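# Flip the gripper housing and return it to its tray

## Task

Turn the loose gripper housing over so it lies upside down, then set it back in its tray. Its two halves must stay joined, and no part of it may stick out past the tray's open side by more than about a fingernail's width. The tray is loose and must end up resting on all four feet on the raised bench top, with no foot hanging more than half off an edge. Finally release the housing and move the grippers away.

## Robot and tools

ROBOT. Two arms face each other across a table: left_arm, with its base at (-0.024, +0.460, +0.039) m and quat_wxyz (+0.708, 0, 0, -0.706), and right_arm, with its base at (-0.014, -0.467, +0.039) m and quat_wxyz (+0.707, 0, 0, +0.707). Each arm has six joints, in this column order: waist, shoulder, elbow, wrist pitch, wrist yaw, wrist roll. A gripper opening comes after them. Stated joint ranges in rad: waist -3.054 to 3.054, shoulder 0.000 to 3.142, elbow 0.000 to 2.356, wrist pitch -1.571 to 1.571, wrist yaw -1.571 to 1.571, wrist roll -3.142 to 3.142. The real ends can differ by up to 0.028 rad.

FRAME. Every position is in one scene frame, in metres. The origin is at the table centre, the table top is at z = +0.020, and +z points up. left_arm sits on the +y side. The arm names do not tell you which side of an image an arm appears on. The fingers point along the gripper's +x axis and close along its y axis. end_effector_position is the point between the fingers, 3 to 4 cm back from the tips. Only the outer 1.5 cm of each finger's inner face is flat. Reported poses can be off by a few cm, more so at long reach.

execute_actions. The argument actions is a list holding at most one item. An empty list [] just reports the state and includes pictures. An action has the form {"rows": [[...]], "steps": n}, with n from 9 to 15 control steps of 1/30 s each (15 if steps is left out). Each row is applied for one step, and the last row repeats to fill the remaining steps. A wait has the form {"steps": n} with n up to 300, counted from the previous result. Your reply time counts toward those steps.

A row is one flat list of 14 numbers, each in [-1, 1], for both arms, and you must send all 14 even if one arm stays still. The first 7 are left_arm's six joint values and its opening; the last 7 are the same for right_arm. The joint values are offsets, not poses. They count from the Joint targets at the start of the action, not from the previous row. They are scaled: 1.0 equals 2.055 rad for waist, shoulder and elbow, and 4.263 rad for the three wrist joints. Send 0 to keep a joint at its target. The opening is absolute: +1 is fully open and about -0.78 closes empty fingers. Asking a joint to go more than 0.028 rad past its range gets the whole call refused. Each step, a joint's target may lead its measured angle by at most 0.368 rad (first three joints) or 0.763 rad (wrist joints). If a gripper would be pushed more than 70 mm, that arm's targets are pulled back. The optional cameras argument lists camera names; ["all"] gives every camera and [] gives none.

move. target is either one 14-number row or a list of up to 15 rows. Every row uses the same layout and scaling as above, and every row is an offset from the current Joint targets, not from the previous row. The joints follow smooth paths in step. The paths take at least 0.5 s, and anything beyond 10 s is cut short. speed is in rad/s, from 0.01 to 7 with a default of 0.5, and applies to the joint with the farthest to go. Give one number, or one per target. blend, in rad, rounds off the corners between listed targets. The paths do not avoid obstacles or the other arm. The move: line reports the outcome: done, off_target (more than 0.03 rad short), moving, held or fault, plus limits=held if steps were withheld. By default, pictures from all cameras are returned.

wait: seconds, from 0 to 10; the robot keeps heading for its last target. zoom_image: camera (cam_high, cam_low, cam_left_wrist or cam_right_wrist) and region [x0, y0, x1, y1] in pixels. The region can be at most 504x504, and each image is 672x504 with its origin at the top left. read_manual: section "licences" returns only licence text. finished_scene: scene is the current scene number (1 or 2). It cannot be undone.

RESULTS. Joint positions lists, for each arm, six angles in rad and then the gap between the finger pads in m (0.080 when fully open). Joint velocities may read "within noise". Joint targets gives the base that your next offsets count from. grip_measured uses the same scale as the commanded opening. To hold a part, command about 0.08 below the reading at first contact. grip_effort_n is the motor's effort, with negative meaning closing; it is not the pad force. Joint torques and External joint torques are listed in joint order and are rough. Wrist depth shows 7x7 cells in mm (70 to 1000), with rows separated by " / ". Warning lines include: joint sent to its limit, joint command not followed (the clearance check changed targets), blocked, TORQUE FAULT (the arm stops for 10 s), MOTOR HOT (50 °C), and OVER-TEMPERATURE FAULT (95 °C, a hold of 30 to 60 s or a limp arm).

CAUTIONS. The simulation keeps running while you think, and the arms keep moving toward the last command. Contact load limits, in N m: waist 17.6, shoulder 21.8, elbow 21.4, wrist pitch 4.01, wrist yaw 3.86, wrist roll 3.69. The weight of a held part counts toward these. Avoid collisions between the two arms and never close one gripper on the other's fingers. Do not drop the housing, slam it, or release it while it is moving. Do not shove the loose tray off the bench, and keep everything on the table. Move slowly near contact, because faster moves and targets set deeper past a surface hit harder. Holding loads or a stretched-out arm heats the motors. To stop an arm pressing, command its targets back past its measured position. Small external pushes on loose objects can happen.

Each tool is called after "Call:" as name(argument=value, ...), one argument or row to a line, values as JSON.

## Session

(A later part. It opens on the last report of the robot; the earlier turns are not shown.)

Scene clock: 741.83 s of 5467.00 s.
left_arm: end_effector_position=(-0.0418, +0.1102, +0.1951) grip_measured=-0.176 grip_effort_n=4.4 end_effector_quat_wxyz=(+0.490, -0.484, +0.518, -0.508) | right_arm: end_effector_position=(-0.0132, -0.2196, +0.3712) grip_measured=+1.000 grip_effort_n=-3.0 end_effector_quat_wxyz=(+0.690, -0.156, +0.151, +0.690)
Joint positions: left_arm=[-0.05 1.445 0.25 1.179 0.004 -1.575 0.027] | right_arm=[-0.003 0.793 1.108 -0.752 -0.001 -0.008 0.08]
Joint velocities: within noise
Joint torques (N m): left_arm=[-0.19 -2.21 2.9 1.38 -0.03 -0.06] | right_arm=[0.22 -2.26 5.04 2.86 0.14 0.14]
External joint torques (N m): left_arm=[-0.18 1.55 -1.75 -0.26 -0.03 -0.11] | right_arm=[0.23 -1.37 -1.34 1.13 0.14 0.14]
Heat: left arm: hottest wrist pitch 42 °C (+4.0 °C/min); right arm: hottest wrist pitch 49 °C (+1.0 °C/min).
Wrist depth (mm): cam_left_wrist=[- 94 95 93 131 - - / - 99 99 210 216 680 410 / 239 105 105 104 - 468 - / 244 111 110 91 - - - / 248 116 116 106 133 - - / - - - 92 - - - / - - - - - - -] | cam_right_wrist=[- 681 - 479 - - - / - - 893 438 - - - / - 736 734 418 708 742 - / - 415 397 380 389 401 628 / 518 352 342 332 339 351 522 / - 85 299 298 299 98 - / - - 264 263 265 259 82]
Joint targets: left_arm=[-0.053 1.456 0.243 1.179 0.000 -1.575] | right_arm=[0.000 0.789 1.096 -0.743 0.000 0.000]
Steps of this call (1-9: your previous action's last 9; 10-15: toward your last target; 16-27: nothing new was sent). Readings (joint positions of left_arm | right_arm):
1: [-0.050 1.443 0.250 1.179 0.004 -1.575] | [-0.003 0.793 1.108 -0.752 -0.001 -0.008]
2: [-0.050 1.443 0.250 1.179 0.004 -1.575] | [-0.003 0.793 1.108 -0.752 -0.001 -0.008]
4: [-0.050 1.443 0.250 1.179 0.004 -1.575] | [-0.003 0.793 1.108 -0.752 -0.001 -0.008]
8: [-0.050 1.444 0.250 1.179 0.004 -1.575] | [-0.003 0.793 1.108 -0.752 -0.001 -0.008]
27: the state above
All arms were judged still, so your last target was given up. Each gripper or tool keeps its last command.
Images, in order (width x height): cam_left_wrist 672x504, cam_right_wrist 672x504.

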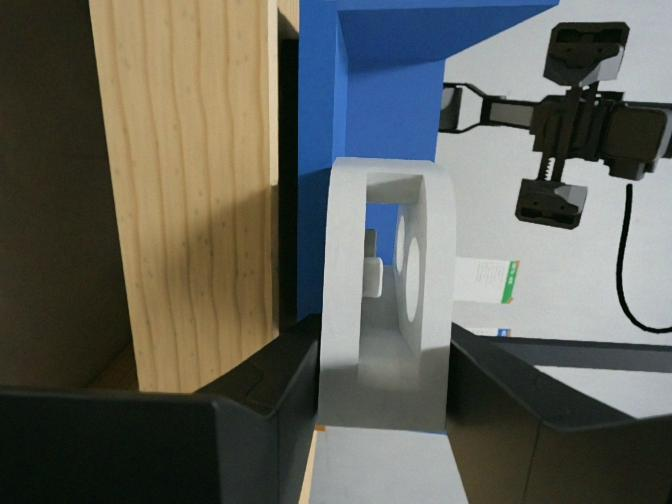

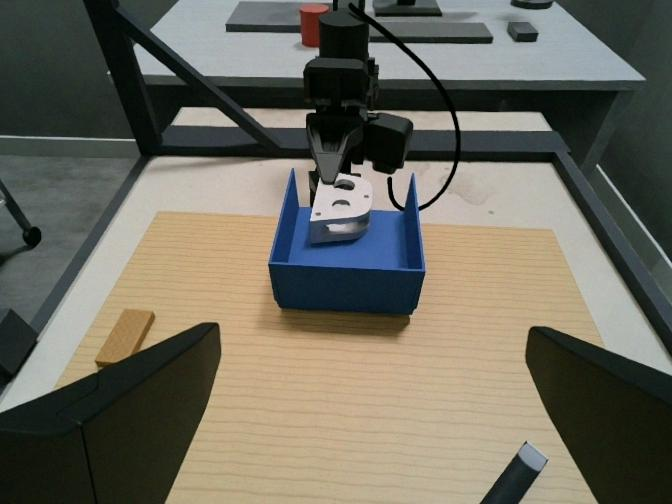

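Call:
execute_actions(
  actions=[
    {"rows": [[0,0,0,0,0,0,-0.170,0,0,0,0,0,0,1],[0,0,0,0,0,0,-0.165,0,0,0,0,0,0,1],[0,0,0,0,0,0,-0.16,0,0,0,0,0,0,1],[0,0,0,0,0,0,-0.155,0,0,0,0,0,0,1],[0,0,0,0,0,0,-0.15,0,0,0,0,0,0,1],[0,0,0,0,0,0,-0.145,0,0,0,0,0,0,1],[0,0,0,0,0,0,-0.14,0,0,0,0,0,0,1],[0,0,0,0,0,0,-0.135,0,0,0,0,0,0,1],[0,0,0,0,0,0,-0.13,0,0,0,0,0,0,1],[0,0,0,0,0,0,-0.125,0,0,0,0,0,0,1],[0,0,0,0,0,0,-0.12,0,0,0,0,0,0,1],[0,0,0,0,0,0,-0.115,0,0,0,0,0,0,1],[0,0,0,0,0,0,-0.11,0,0,0,0,0,0,1],[0,0,0,0,0,0,-0.10,0,0,0,0,0,0,1],[0,0,0,0,0,0,-0.09,0,0,0,0,0,0,1]], "steps": 15},
  ],
  cameras=[],
)

Call:
wait(
  seconds=0.6,
  cameras=["cam_left_wrist", "cam_right_wrist", "cam_high"],
)

Call:
zoom_image(
  camera="cam_right_wrist",
  region=[300, 160, 380, 250],
)

Call:
zoom_image(
  camera="cam_left_wrist",
  region=[230, 100, 480, 440],
)

Call:
zoom_image(
  camera="cam_high",
  region=[310, 245, 360, 290],
)

Scene clock: 743.27 s of 5467.00 s.
left_arm: end_effector_position=(-0.0418, +0.1102, +0.1950) grip_measured=-0.159 grip_effort_n=10.5 end_effector_quat_wxyz=(+0.490, -0.484, +0.518, -0.508) end_effector_velocity=(+0.000, +0.001, -0.007) end_effector_angular_velocity=(+0.022, -0.008, -0.005) | right_arm: end_effector_position=(-0.0132, -0.2196, +0.3712) grip_measured=+1.000 grip_effort_n=-2.6 end_effector_quat_wxyz=(+0.690, -0.156, +0.151, +0.690)
Joint positions: left_arm=[-0.05 1.445 0.25 1.179 0.004 -1.575 0.028] | right_arm=[-0.003 0.793 1.108 -0.752 -0.001 -0.008 0.08]
Joint velocities: left_arm=[0.002 0.007 -0.007 -0.007 0.007 0.007 0.006] | right_arm=[within noise]
Joint torques (N m): left_arm=[-0.2 -2.29 2.92 1.38 -0.04 -0.05] | right_arm=[0.22 -2.25 5.04 2.86 0.14 0.15]
External joint torques (N m): left_arm=[-0.21 1.42 -1.69 -0.23 -0.04 -0.1] | right_arm=[0.22 -1.37 -1.32 1.15 0.14 0.14]
Heat: left arm: hottest wrist pitch 42 °C (+3.0 °C/min); right arm: hottest wrist pitch 49 °C (+1.0 °C/min).
Wrist depth (mm): cam_left_wrist=[- 94 95 93 131 - - / - 99 99 212 216 697 413 / 239 105 105 104 - 474 - / 242 111 110 91 - - - / 256 116 116 106 132 - - / - - - 92 - - - / - - - - - - -] | cam_right_wrist=[- 678 - 487 - - - / - - 892 439 - - - / - 748 735 416 715 736 - / - 415 401 384 389 402 620 / 517 350 342 333 338 353 521 / - 85 298 299 299 97 - / - - 264 265 266 260 82]
Joint targets: left_arm=[-0.053 1.456 0.243 1.179 0.000 -1.575] | right_arm=[0.000 0.789 1.096 -0.743 0.000 0.000]
Steps of this call (1-37: nothing new was sent; 38-43: this action's first 6). Readings (joint positions of left_arm | right_arm):
38: [-0.050 1.445 0.250 1.179 0.004 -1.575] | [-0.003 0.793 1.108 -0.752 -0.001 -0.008]
39: [-0.050 1.445 0.250 1.179 0.004 -1.575] | [-0.003 0.793 1.108 -0.752 -0.001 -0.008]
41: [-0.050 1.445 0.250 1.179 0.004 -1.575] | [-0.003 0.793 1.108 -0.752 -0.001 -0.008]
43: the state above
No camera images: "cameras" was empty.

Scene clock: 744.17 s of 5467.00 s.
left_arm: end_effector_position=(-0.0418, +0.1100, +0.1941) grip_measured=-0.093 grip_effort_n=11.4 end_effector_quat_wxyz=(+0.491, -0.483, +0.518, -0.507) | right_arm: end_effector_position=(-0.0132, -0.2196, +0.3712) grip_measured=+1.000 grip_effort_n=-2.6 end_effector_quat_wxyz=(+0.690, -0.156, +0.151, +0.690)
Joint positions: left_arm=[-0.05 1.448 0.25 1.179 0.004 -1.575 0.031] | right_arm=[-0.003 0.793 1.108 -0.752 -0.001 -0.008 0.08]
Joint velocities: within noise
Joint torques (N m): left_arm=[-0.2 -2.53 2.89 1.37 -0.04 -0.06] | right_arm=[0.22 -2.26 5.04 2.86 0.13 0.14]
External joint torques (N m): left_arm=[-0.22 1.24 -1.77 -0.26 -0.03 -0.11] | right_arm=[0.23 -1.35 -1.33 1.14 0.13 0.14]
Heat: left arm: hottest wrist pitch 42 °C (+3.0 °C/min); right arm: hottest wrist pitch 49 °C (+1.0 °C/min).
Wrist depth (mm): cam_left_wrist=[- 94 94 94 130 - - / - 100 98 206 214 722 413 / 237 105 104 104 - - - / 241 111 110 91 157 - - / 255 118 115 106 91 - - / - - - 92 92 - - / - - - - - - -] | cam_right_wrist=[- 676 - 486 - - - / - - 883 438 - - - / - 741 741 416 705 742 - / - 415 401 382 388 402 629 / 519 353 343 333 339 351 520 / - 85 298 298 298 97 - / - - 265 264 265 259 82]
Joint targets: left_arm=[-0.053 1.456 0.243 1.179 0.000 -1.575] | right_arm=[0.000 0.789 1.096 -0.743 0.000 0.000]
Steps of this call (1-9: your previous action's last 9; 10-15: toward your last target; 16-27: nothing new was sent). Readings (joint positions of left_arm | right_arm):
1: [-0.050 1.446 0.250 1.179 0.004 -1.575] | [-0.003 0.793 1.108 -0.752 -0.001 -0.008]
2: [-0.050 1.446 0.250 1.179 0.004 -1.575] | [-0.003 0.793 1.108 -0.752 -0.001 -0.008]
4: [-0.050 1.446 0.250 1.179 0.004 -1.575] | [-0.003 0.793 1.108 -0.752 -0.001 -0.008]
8: [-0.050 1.447 0.250 1.179 0.004 -1.575] | [-0.003 0.793 1.108 -0.752 -0.001 -0.008]
27: the state above
All arms were judged still, so your last target was given up. Each gripper or tool keeps its last command.
Images, in order (width x height): cam_high 672x504, cam_left_wrist 672x504, cam_right_wrist 672x504.

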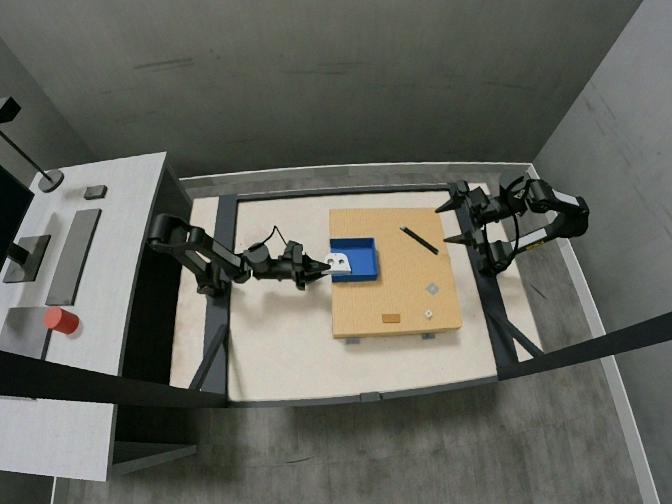

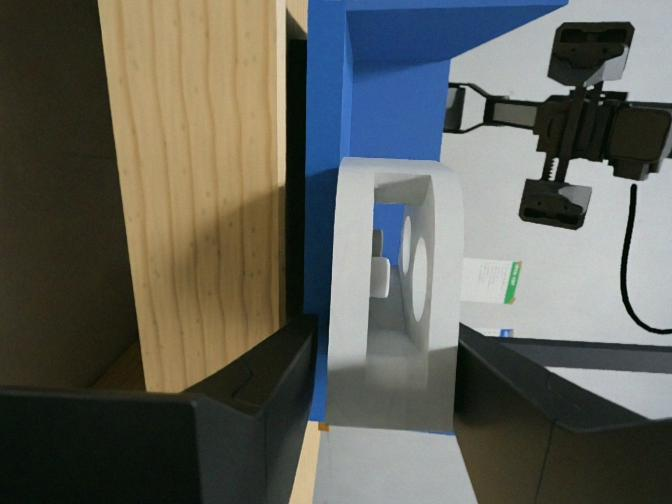

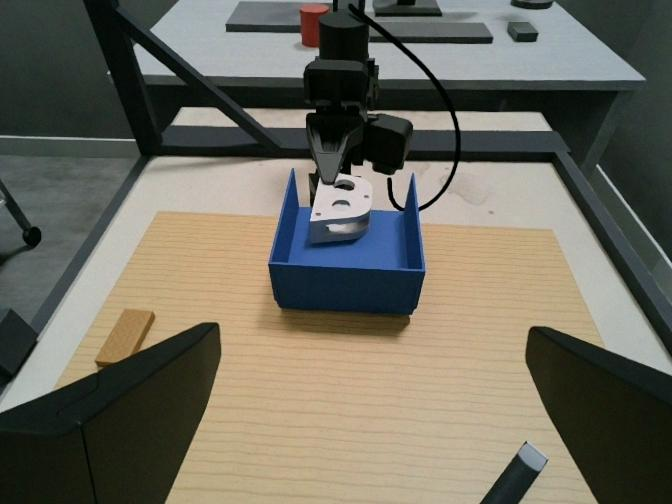

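Scaled by 5.600 from the camera's 672x504 image, which has a finer 960x720 frame.

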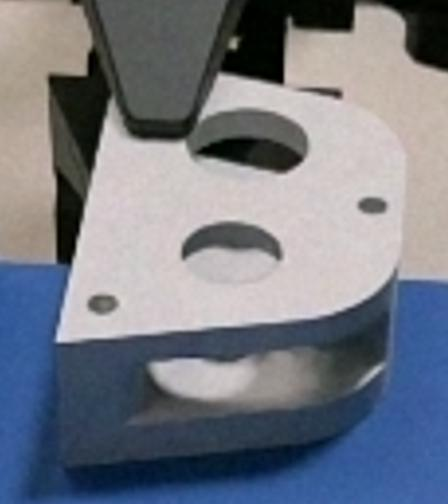

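Scaled by 1.482 from the camera's 672x504 image, which has a finer 960x720 frame.

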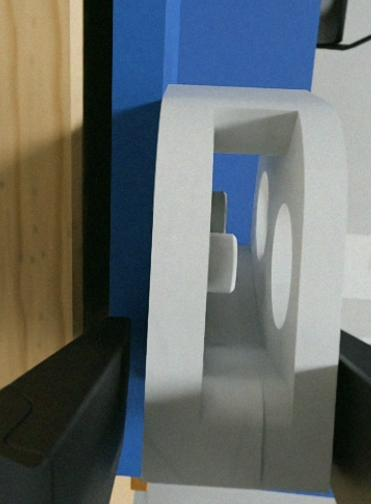

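Scaled by 10.080 from the camera's 672x504 image, which has a finer 960x720 frame.

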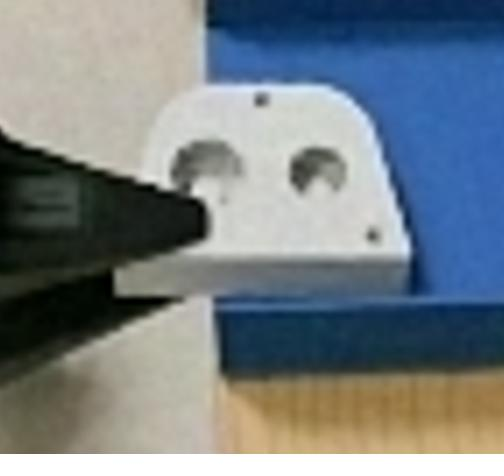

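Call:
move(
  target=[
    [0, 0, 0, 0, 0, 0, 0.15, 0, 0, 0, 0, 0, 0, 1],
    [0, -0.1781, -0.08954, -0.03612, 0, 0, 0.15, 0, 0, 0, 0, 0, 0, 1],
  ],
  speed=[0.3, 0.25],
  cameras=["all"],
)

Call:
zoom_image(
  camera="cam_right_wrist",
  region=[260, 130, 440, 290],
)

Call:
zoom_image(
  camera="cam_left_wrist",
  region=[230, 100, 530, 440],
)

Call:
zoom_image(
  camera="cam_high",
  region=[300, 230, 390, 300],
)

Scene clock: 751.93 s of 5467.00 s.
left_arm: end_effector_position=(-0.0392, +0.1655, +0.1962) grip_measured=+0.146 grip_effort_n=12.3 end_effector_quat_wxyz=(+0.488, -0.485, +0.516, -0.510) | right_arm: end_effector_position=(-0.0132, -0.2196, +0.3712) grip_measured=+1.000 grip_effort_n=-2.6 end_effector_quat_wxyz=(+0.690, -0.156, +0.151, +0.690)
Joint positions: left_arm=[-0.05 1.099 0.067 1.023 0.004 -1.575 0.042] | right_arm=[-0.003 0.793 1.108 -0.752 -0.001 -0.008 0.08]
Joint velocities: within noise
Joint torques (N m): left_arm=[-0.19 -2.7 3.33 1.49 -0.04 -0.06] | right_arm=[0.22 -2.25 5.04 2.86 0.14 0.14]
External joint torques (N m): left_arm=[-0.2 -0.74 -1.96 -0.13 -0.04 -0.11] | right_arm=[0.23 -1.36 -1.35 1.13 0.14 0.14]
Heat: left arm: hottest wrist pitch 41 °C (+1.0 °C/min); right arm: hottest wrist pitch 49 °C (+1.0 °C/min).
Wrist depth (mm): cam_left_wrist=[250 292 144 237 - - - / 254 300 152 259 801 488 - / 255 321 161 156 - 506 - / 250 326 169 164 - - - / 263 332 176 183 756 - - / - - - - - - - / - - 204 - - - -] | cam_right_wrist=[- 681 - 519 - - - / - - 889 522 - - - / - 739 733 499 745 747 - / - 414 400 381 389 402 625 / 520 353 341 333 339 354 522 / - 85 298 299 298 98 - / - - 264 264 265 259 82]
Joint targets: left_arm=[-0.053 1.090 0.059 1.025 0.000 -1.575] | right_arm=[0.000 0.789 1.096 -0.743 0.000 0.000]
Kept back: nothing.
move: done

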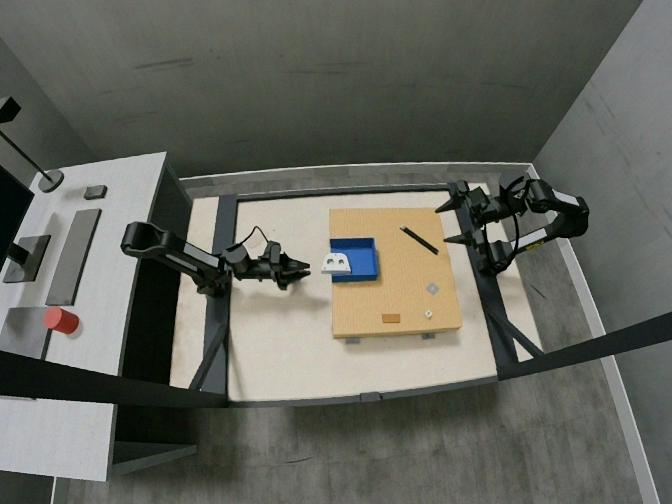

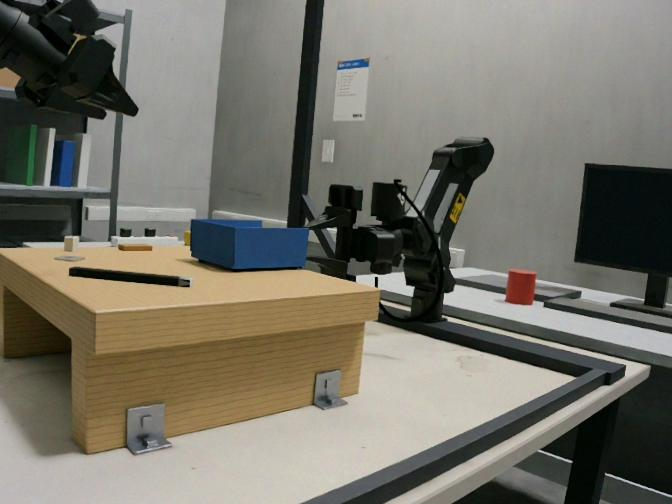

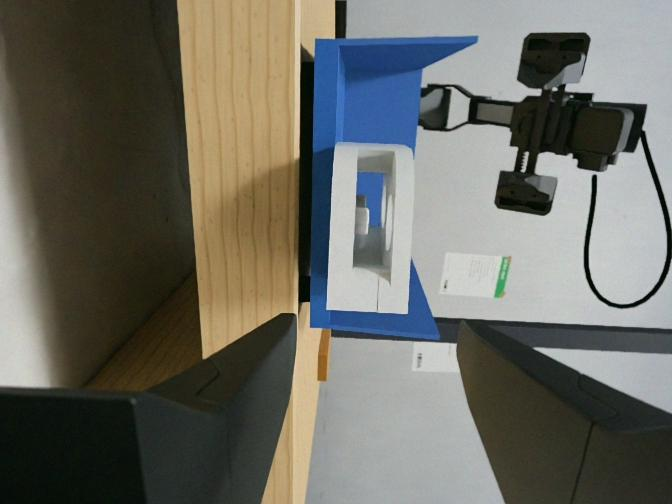

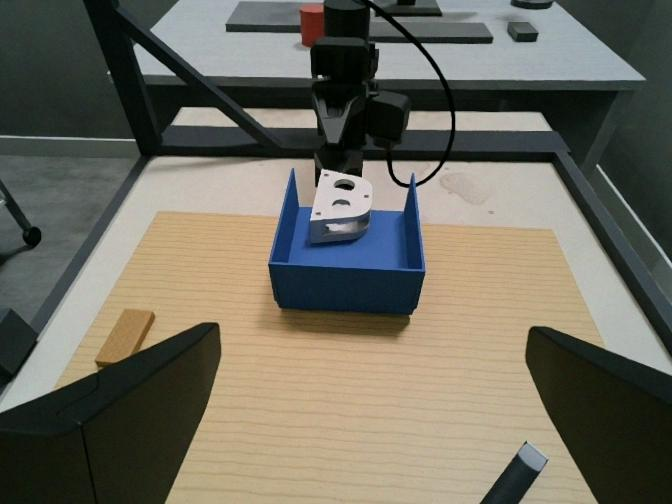

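Scaled by 2.800 from the camera's 672x504 image, which has a finer 960x720 frame.

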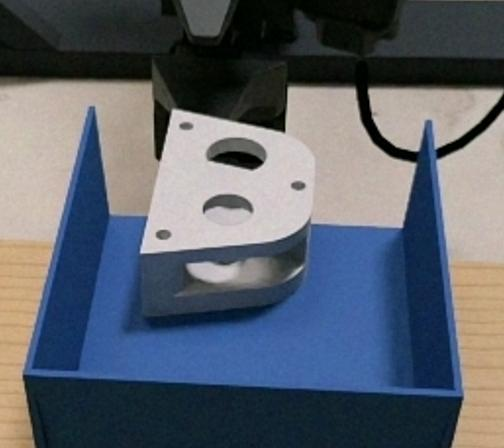

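Scaled by 1.482 from the camera's 672x504 image, which has a finer 960x720 frame.

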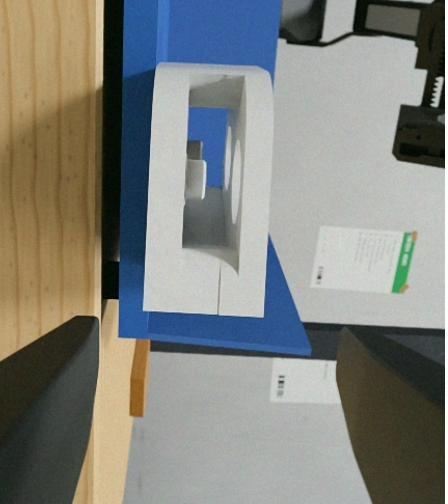

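Scaled by 5.600 from the camera's 672x504 image, which has a finer 960x720 frame.

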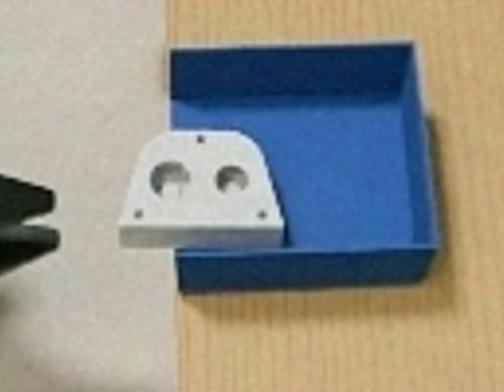

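Call:
zoom_image(
  camera="cam_left_wrist",
  region=[310, 120, 430, 340],
)

Scaled by 2.291 from the camera's 672x504 image, which has a finer 960x720 frame.

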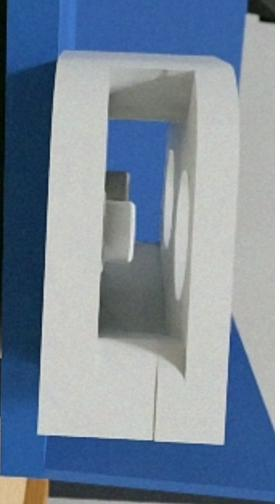

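Call:
move(
  target=[0.03382, 0.02628, 0.01752, 0.00762, 0, 0, -0.4685, 0, 0, 0, 0, 0, 0, 1],
  speed=0.2,
  cameras=["cam_left_wrist", "cam_high"],
)

Call:
zoom_image(
  camera="cam_left_wrist",
  region=[230, 80, 530, 420],
)

Call:
zoom_image(
  camera="cam_high",
  region=[300, 230, 390, 300],
)

Scene clock: 756.47 s of 5467.00 s.
left_arm: end_effector_position=(-0.0202, +0.1602, +0.1955) grip_measured=-0.465 grip_effort_n=-22.1 end_effector_quat_wxyz=(+0.505, -0.501, +0.501, -0.493) | right_arm: end_effector_position=(-0.0132, -0.2196, +0.3712) grip_measured=+1.000 grip_effort_n=-2.6 end_effector_quat_wxyz=(+0.690, -0.156, +0.151, +0.690)
Joint positions: left_arm=[0.014 1.14 0.081 1.046 0.004 -1.575 0.014] | right_arm=[-0.003 0.793 1.108 -0.752 -0.001 -0.008 0.08]
Joint velocities: within noise
Joint torques (N m): left_arm=[0.22 -1.51 5.27 2.14 -0.04 -0.06] | right_arm=[0.22 -2.25 5.05 2.86 0.14 0.14]
External joint torques (N m): left_arm=[0.2 0.65 0.04 0.5 -0.03 -0.11] | right_arm=[0.24 -1.39 -1.3 1.14 0.13 0.14]
Heat: left arm: hottest wrist pitch 41 °C (+0.0 °C/min); right arm: hottest wrist pitch 49 °C (+1.0 °C/min).
Wrist depth (mm): cam_left_wrist=[245 305 146 342 - - - / 249 309 151 369 - - - / 243 314 158 180 861 513 538 / 247 320 165 162 - - - / 249 330 172 170 - - - / - 331 - - - 744 - / - - - - - - -] | cam_right_wrist=[- 674 - 512 - - - / - - 881 539 805 - - / - 732 738 459 738 747 - / - 415 402 381 388 404 626 / 521 352 342 334 339 353 517 / - 85 299 299 298 98 - / - - 265 265 265 260 82]
Joint targets: left_arm=[0.017 1.144 0.095 1.057 0.000 -1.575] | right_arm=[0.000 0.789 1.096 -0.743 0.000 0.000]
Kept back: nothing.
move: done
Images, in order (width x height): cam_high 672x504, cam_left_wrist 672x504.

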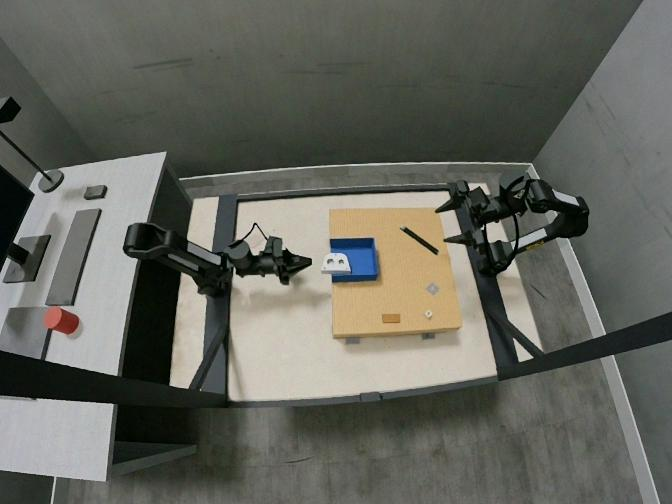

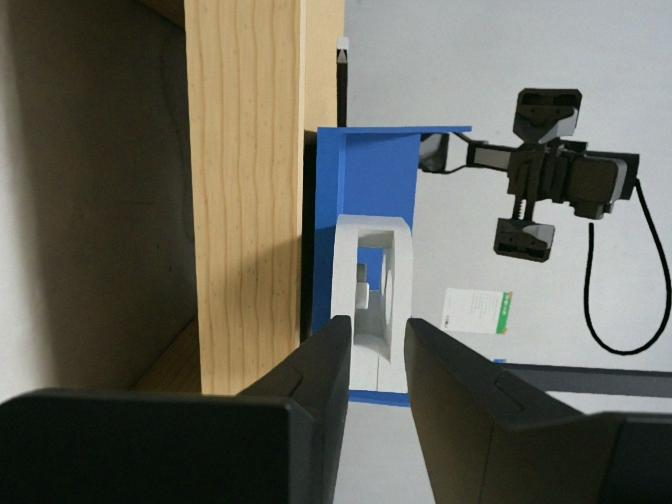

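Scaled by 1.482 from the camera's 672x504 image, which has a finer 960x720 frame.

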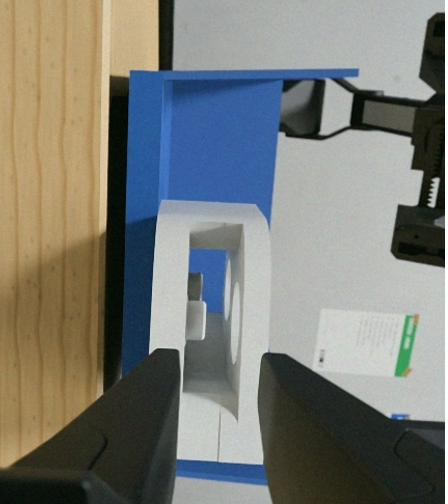

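Scaled by 5.600 from the camera's 672x504 image, which has a finer 960x720 frame.

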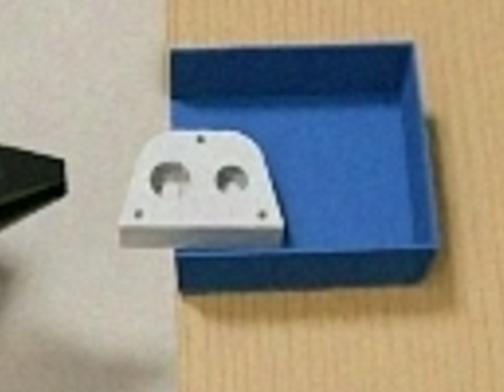

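Call:
move(
  target=[0.0039, 0.08832, 0.04258, 0.02299, 0, 0, -0.4685, 0, 0, 0, 0, 0, 0, 1],
  speed=0.15,
  cameras=["cam_left_wrist", "cam_high", "cam_right_wrist"],
)

Call:
zoom_image(
  camera="cam_left_wrist",
  region=[270, 180, 470, 420],
)

Call:
zoom_image(
  camera="cam_high",
  region=[310, 240, 370, 290],
)

Call:
zoom_image(
  camera="cam_right_wrist",
  region=[280, 130, 420, 260],
)

Scene clock: 760.00 s of 5467.00 s.
left_arm: end_effector_position=(-0.0170, +0.1331, +0.1975) grip_measured=-0.465 grip_effort_n=-22.1 end_effector_quat_wxyz=(+0.506, -0.504, +0.498, -0.492) | right_arm: end_effector_position=(-0.0132, -0.2196, +0.3712) grip_measured=+1.000 grip_effort_n=-2.6 end_effector_quat_wxyz=(+0.690, -0.156, +0.151, +0.690)
Joint positions: left_arm=[0.022 1.321 0.17 1.144 0.004 -1.575 0.014] | right_arm=[-0.003 0.793 1.108 -0.752 -0.001 -0.008 0.08]
Joint velocities: within noise
Joint torques (N m): left_arm=[0.23 -2.24 4.92 2.14 -0.04 -0.06] | right_arm=[0.24 -2.26 5.04 2.86 0.13 0.15]
External joint torques (N m): left_arm=[0.22 0.78 0.08 0.52 -0.03 -0.11] | right_arm=[0.23 -1.38 -1.32 1.15 0.14 0.14]
Heat: left arm: hottest wrist pitch 41 °C (-1.0 °C/min); right arm: hottest wrist pitch 49 °C (+1.0 °C/min).
Wrist depth (mm): cam_left_wrist=[250 121 120 335 - - - / 253 126 124 264 - 446 - / 256 134 130 206 805 499 490 / 249 139 136 138 - - - / 262 293 142 - - - - / - 299 - 125 - 726 726 / - - - - - - -] | cam_right_wrist=[- 672 - 502 - - - / - - 881 468 - - - / - 744 733 429 715 739 - / - 413 403 383 387 402 627 / 520 353 342 334 338 353 522 / - 85 299 298 299 97 - / - - 264 265 265 260 82]
Joint targets: left_arm=[0.025 1.326 0.183 1.155 0.000 -1.575] | right_arm=[0.000 0.789 1.096 -0.743 0.000 0.000]
Kept back: nothing.
move: done
Images, in order (width x height): cam_high 672x504, cam_left_wrist 672x504, cam_right_wrist 672x504.

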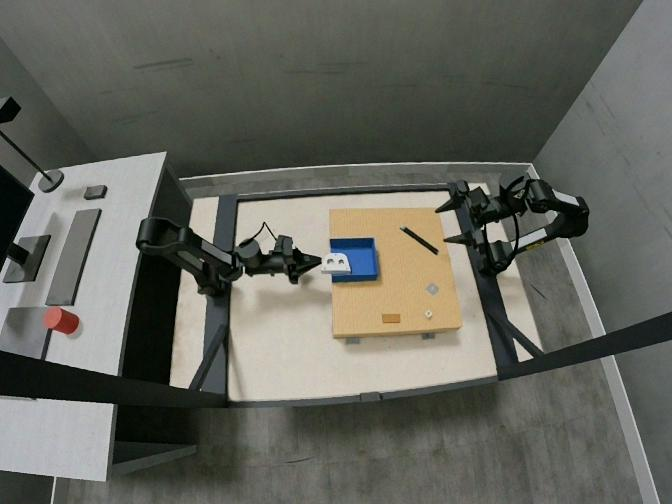

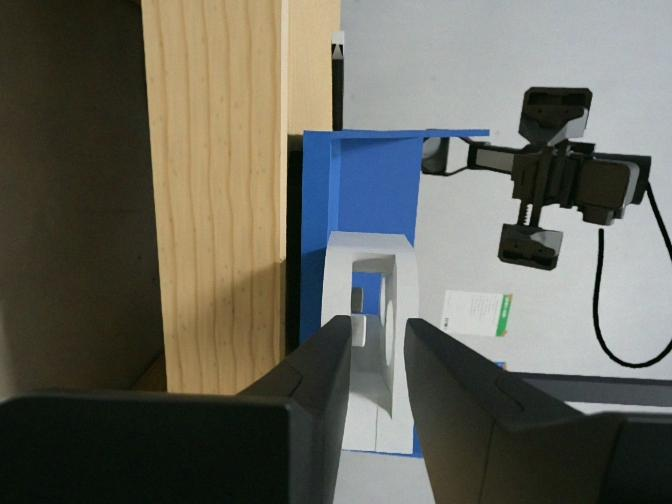

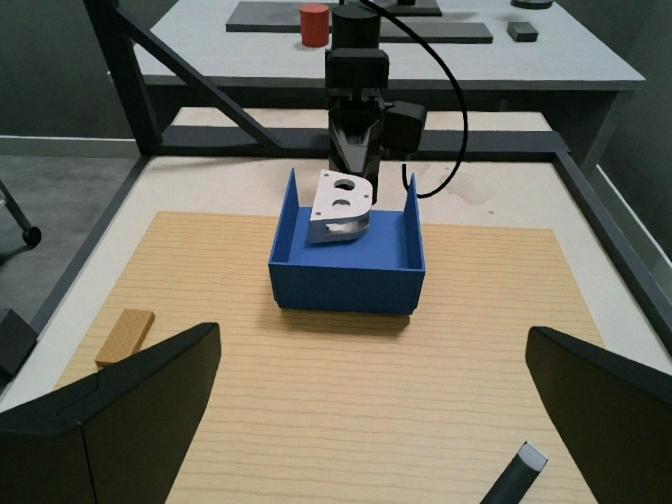

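Scaled by 2.100 from the camera's 672x504 image, which has a finer 960x720 frame.

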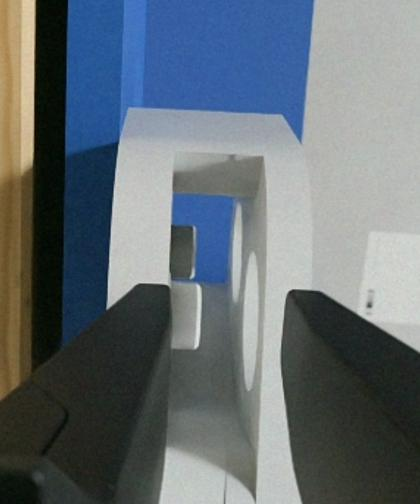

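Scaled by 8.400 from the camera's 672x504 image, which has a finer 960x720 frame.

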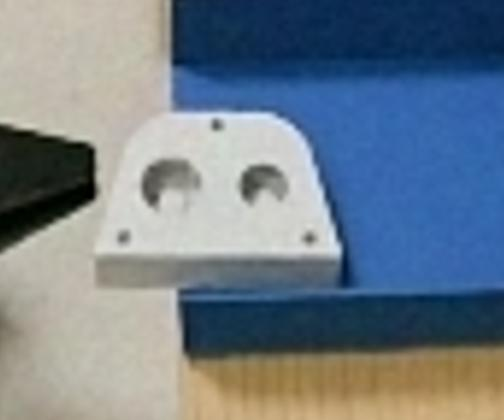

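Scaled by 3.600 from the camera's 672x504 image, which has a finer 960x720 frame.

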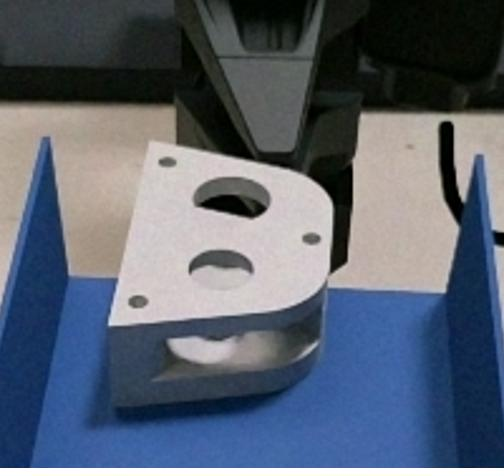

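Call:
move(
  target=[-0.00584, 0.03942, 0.02482, 0.00715, 0, 0, -0.4685, 0, 0, 0, 0, 0, 0, 1],
  speed=0.06,
  cameras=["cam_left_wrist", "cam_high", "cam_right_wrist"],
)

Call:
zoom_image(
  camera="cam_left_wrist",
  region=[270, 180, 470, 460],
)

Call:
zoom_image(
  camera="cam_high",
  region=[310, 240, 370, 290],
)

Call:
zoom_image(
  camera="cam_right_wrist",
  region=[280, 130, 420, 260],
)

Scene clock: 763.43 s of 5467.00 s.
left_arm: end_effector_position=(-0.0190, +0.1181, +0.1979) grip_measured=-0.465 grip_effort_n=-22.1 end_effector_quat_wxyz=(+0.504, -0.503, +0.499, -0.494) | right_arm: end_effector_position=(-0.0132, -0.2196, +0.3712) grip_measured=+1.000 grip_effort_n=-2.6 end_effector_quat_wxyz=(+0.690, -0.156, +0.151, +0.690)
Joint positions: left_arm=[0.016 1.401 0.221 1.175 0.004 -1.575 0.014] | right_arm=[-0.003 0.793 1.108 -0.752 -0.001 -0.008 0.08]
Joint velocities: within noise
Joint torques (N m): left_arm=[-0.2 -2.65 4.79 2.12 -0.04 -0.06] | right_arm=[0.21 -2.27 5.03 2.86 0.14 0.14]
External joint torques (N m): left_arm=[-0.18 0.85 0.06 0.49 -0.04 -0.11] | right_arm=[0.21 -1.32 -1.43 1.1 0.14 0.14]
Heat: left arm: hottest wrist pitch 42 °C (+0.0 °C/min); right arm: hottest wrist pitch 49 °C (+1.0 °C/min).
Wrist depth (mm): cam_left_wrist=[239 107 107 321 - - - / 242 111 111 336 - 427 - / 247 116 116 230 797 587 457 / 249 121 122 124 - - - / 263 126 125 124 - - - / - - - 139 - 732 713 / - - - 113 - - -] | cam_right_wrist=[- 673 - 495 - - - / - - 885 450 - - - / - 732 733 431 711 750 - / - 415 399 370 388 404 628 / 517 351 342 333 337 352 517 / - 85 298 299 300 97 - / - - 265 266 265 260 82]
Joint targets: left_arm=[0.013 1.407 0.234 1.186 0.000 -1.575] | right_arm=[0.000 0.789 1.096 -0.743 0.000 0.000]
Kept back: nothing.
move: done
Images, in order (width x height): cam_high 672x504, cam_left_wrist 672x504, cam_right_wrist 672x504.

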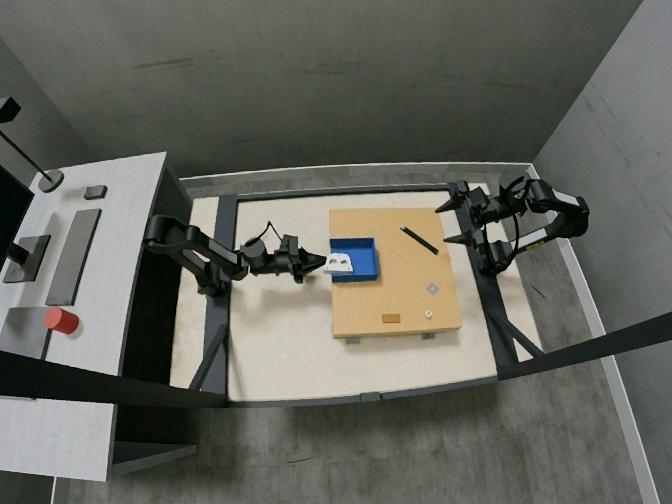

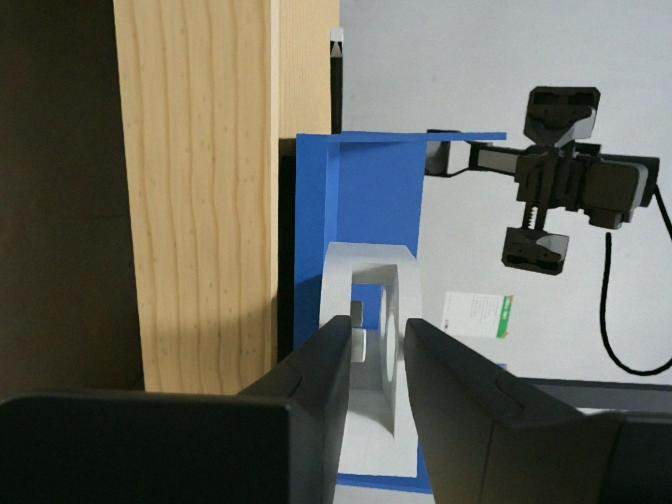

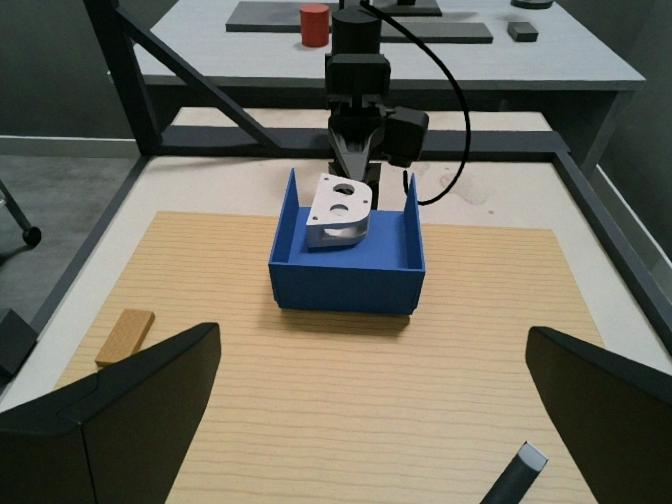

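Scaled by 1.800 from the camera's 672x504 image, which has a finer 960x720 frame.

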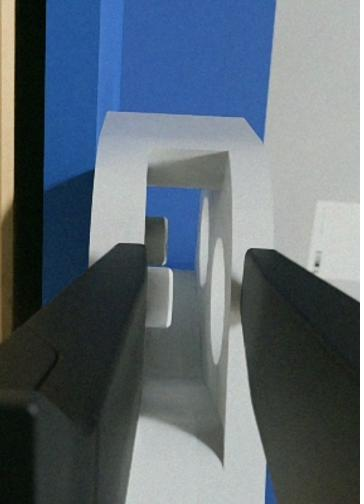

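Scaled by 8.400 from the camera's 672x504 image, which has a finer 960x720 frame.

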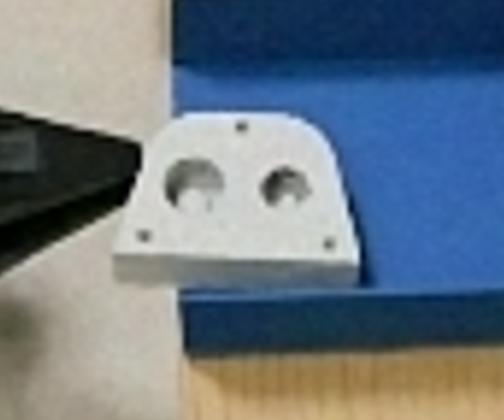

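Scaled by 3.600 from the camera's 672x504 image, which has a finer 960x720 frame.

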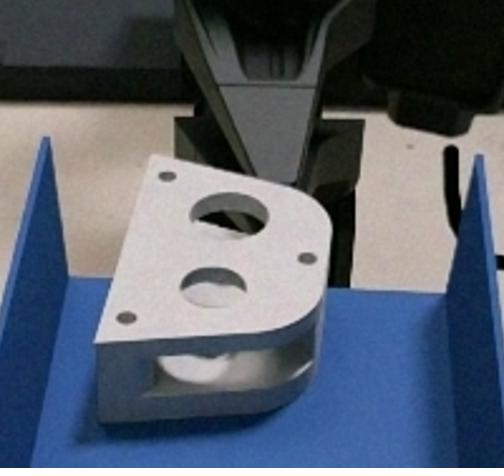

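Call:
move(
  target=[
    [0, -0.0292, -0.02433, -0.00586, 0, 0, -0.4685, 0, 0, 0, 0, 0, 0, 1],
    [-0.01241, -0.0292, -0.02433, -0.00586, 0, 0, -0.4685, 0, 0, 0, 0, 0, 0, 1],
    [-0.01241, 0.02652, 0.01898, 0.00305, 0, 0, -0.4685, 0, 0, 0, 0, 0, 0, 1],
  ],
  speed=[0.1, 0.06, 0.06],
  cameras=["cam_left_wrist", "cam_high", "cam_right_wrist"],
)

Call:
zoom_image(
  camera="cam_left_wrist",
  region=[270, 180, 470, 460],
)

Call:
zoom_image(
  camera="cam_high",
  region=[310, 240, 370, 290],
)

Call:
zoom_image(
  camera="cam_right_wrist",
  region=[280, 130, 420, 260],
)

Scene clock: 768.87 s of 5467.00 s.
left_arm: end_effector_position=(-0.0278, +0.1071, +0.1967) grip_measured=-0.465 grip_effort_n=-22.1 end_effector_quat_wxyz=(+0.498, -0.496, +0.506, -0.500) | right_arm: end_effector_position=(-0.0132, -0.2196, +0.3712) grip_measured=+1.000 grip_effort_n=-2.6 end_effector_quat_wxyz=(+0.690, -0.156, +0.151, +0.690)
Joint positions: left_arm=[-0.01 1.456 0.26 1.187 0.004 -1.575 0.014] | right_arm=[-0.003 0.793 1.108 -0.752 -0.001 -0.008 0.08]
Joint velocities: within noise
Joint torques (N m): left_arm=[-0.2 -2.93 4.73 2.16 -0.04 -0.06] | right_arm=[0.22 -2.26 5.03 2.86 0.14 0.15]
External joint torques (N m): left_arm=[-0.21 0.86 0.11 0.54 -0.04 -0.11] | right_arm=[0.2 -1.3 -1.41 1.12 0.15 0.15]
Heat: left arm: hottest wrist pitch 43 °C (+0.0 °C/min); right arm: hottest wrist pitch 49 °C (+1.0 °C/min).
Wrist depth (mm): cam_left_wrist=[- 95 95 302 - - - / - 99 99 214 216 519 - / 239 104 104 218 771 654 431 / 244 109 108 110 - - - / 246 113 114 113 - - - / - 119 - 114 95 699 701 / - - - - - - -] | cam_right_wrist=[- 670 - 476 - - - / - - 892 441 - - - / - 736 741 426 706 740 - / - 415 401 369 387 404 625 / 522 350 341 334 338 354 523 / - 85 298 297 300 97 - / - - 264 264 264 259 82]
Joint targets: left_arm=[-0.013 1.461 0.272 1.199 0.000 -1.575] | right_arm=[0.000 0.789 1.096 -0.743 0.000 0.000]
Kept back: nothing.
move: done
Images, in order (width x height): cam_high 672x504, cam_left_wrist 672x504, cam_right_wrist 672x504.

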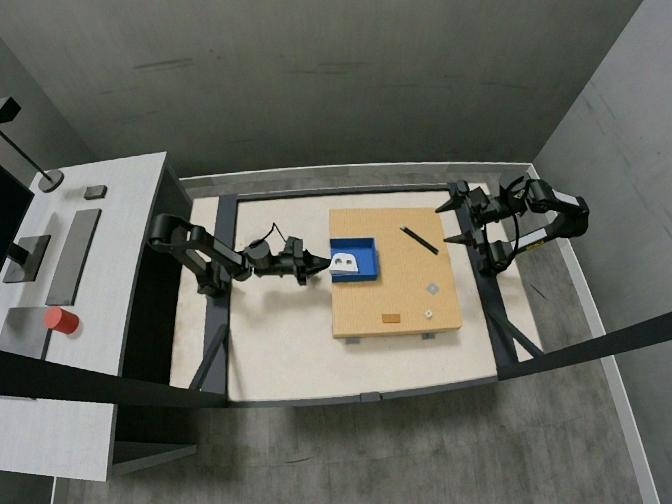

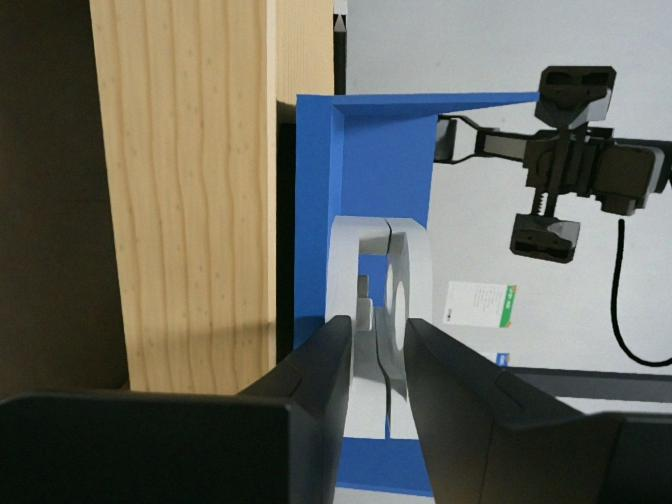

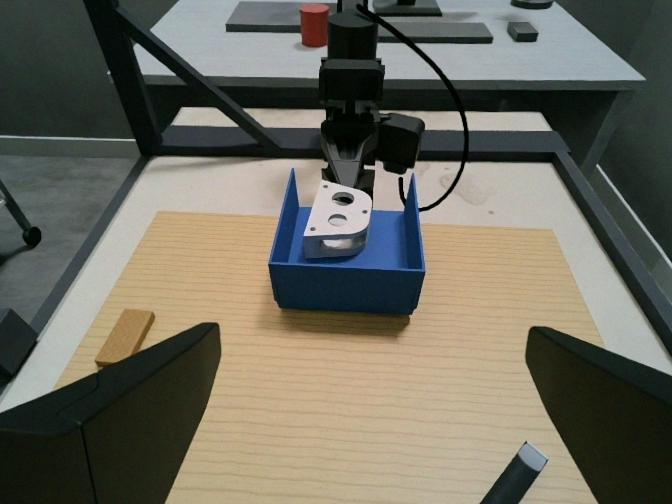

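Scaled by 1.800 from the camera's 672x504 image, which has a finer 960x720 frame.

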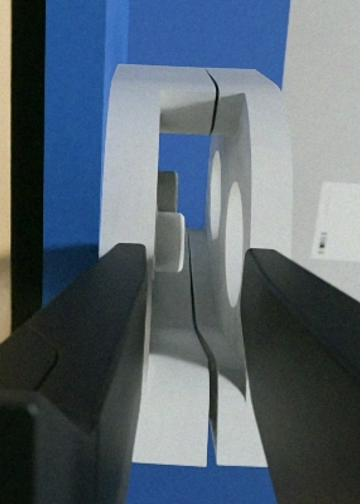

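Scaled by 8.400 from the camera's 672x504 image, which has a finer 960x720 frame.

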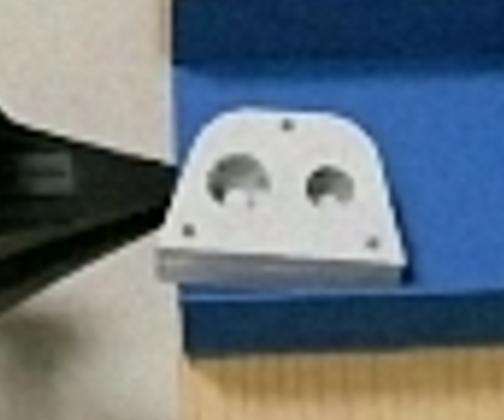

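Scaled by 3.600 from the camera's 672x504 image, which has a finer 960x720 frame.

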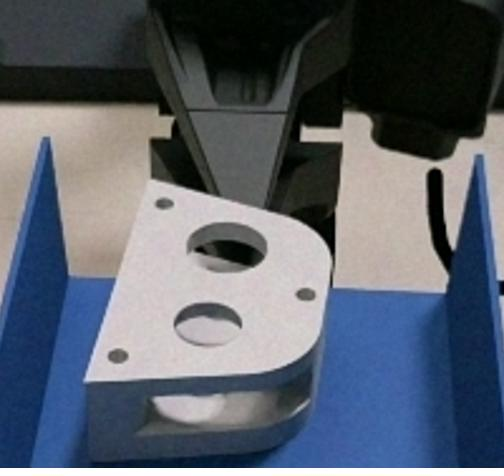

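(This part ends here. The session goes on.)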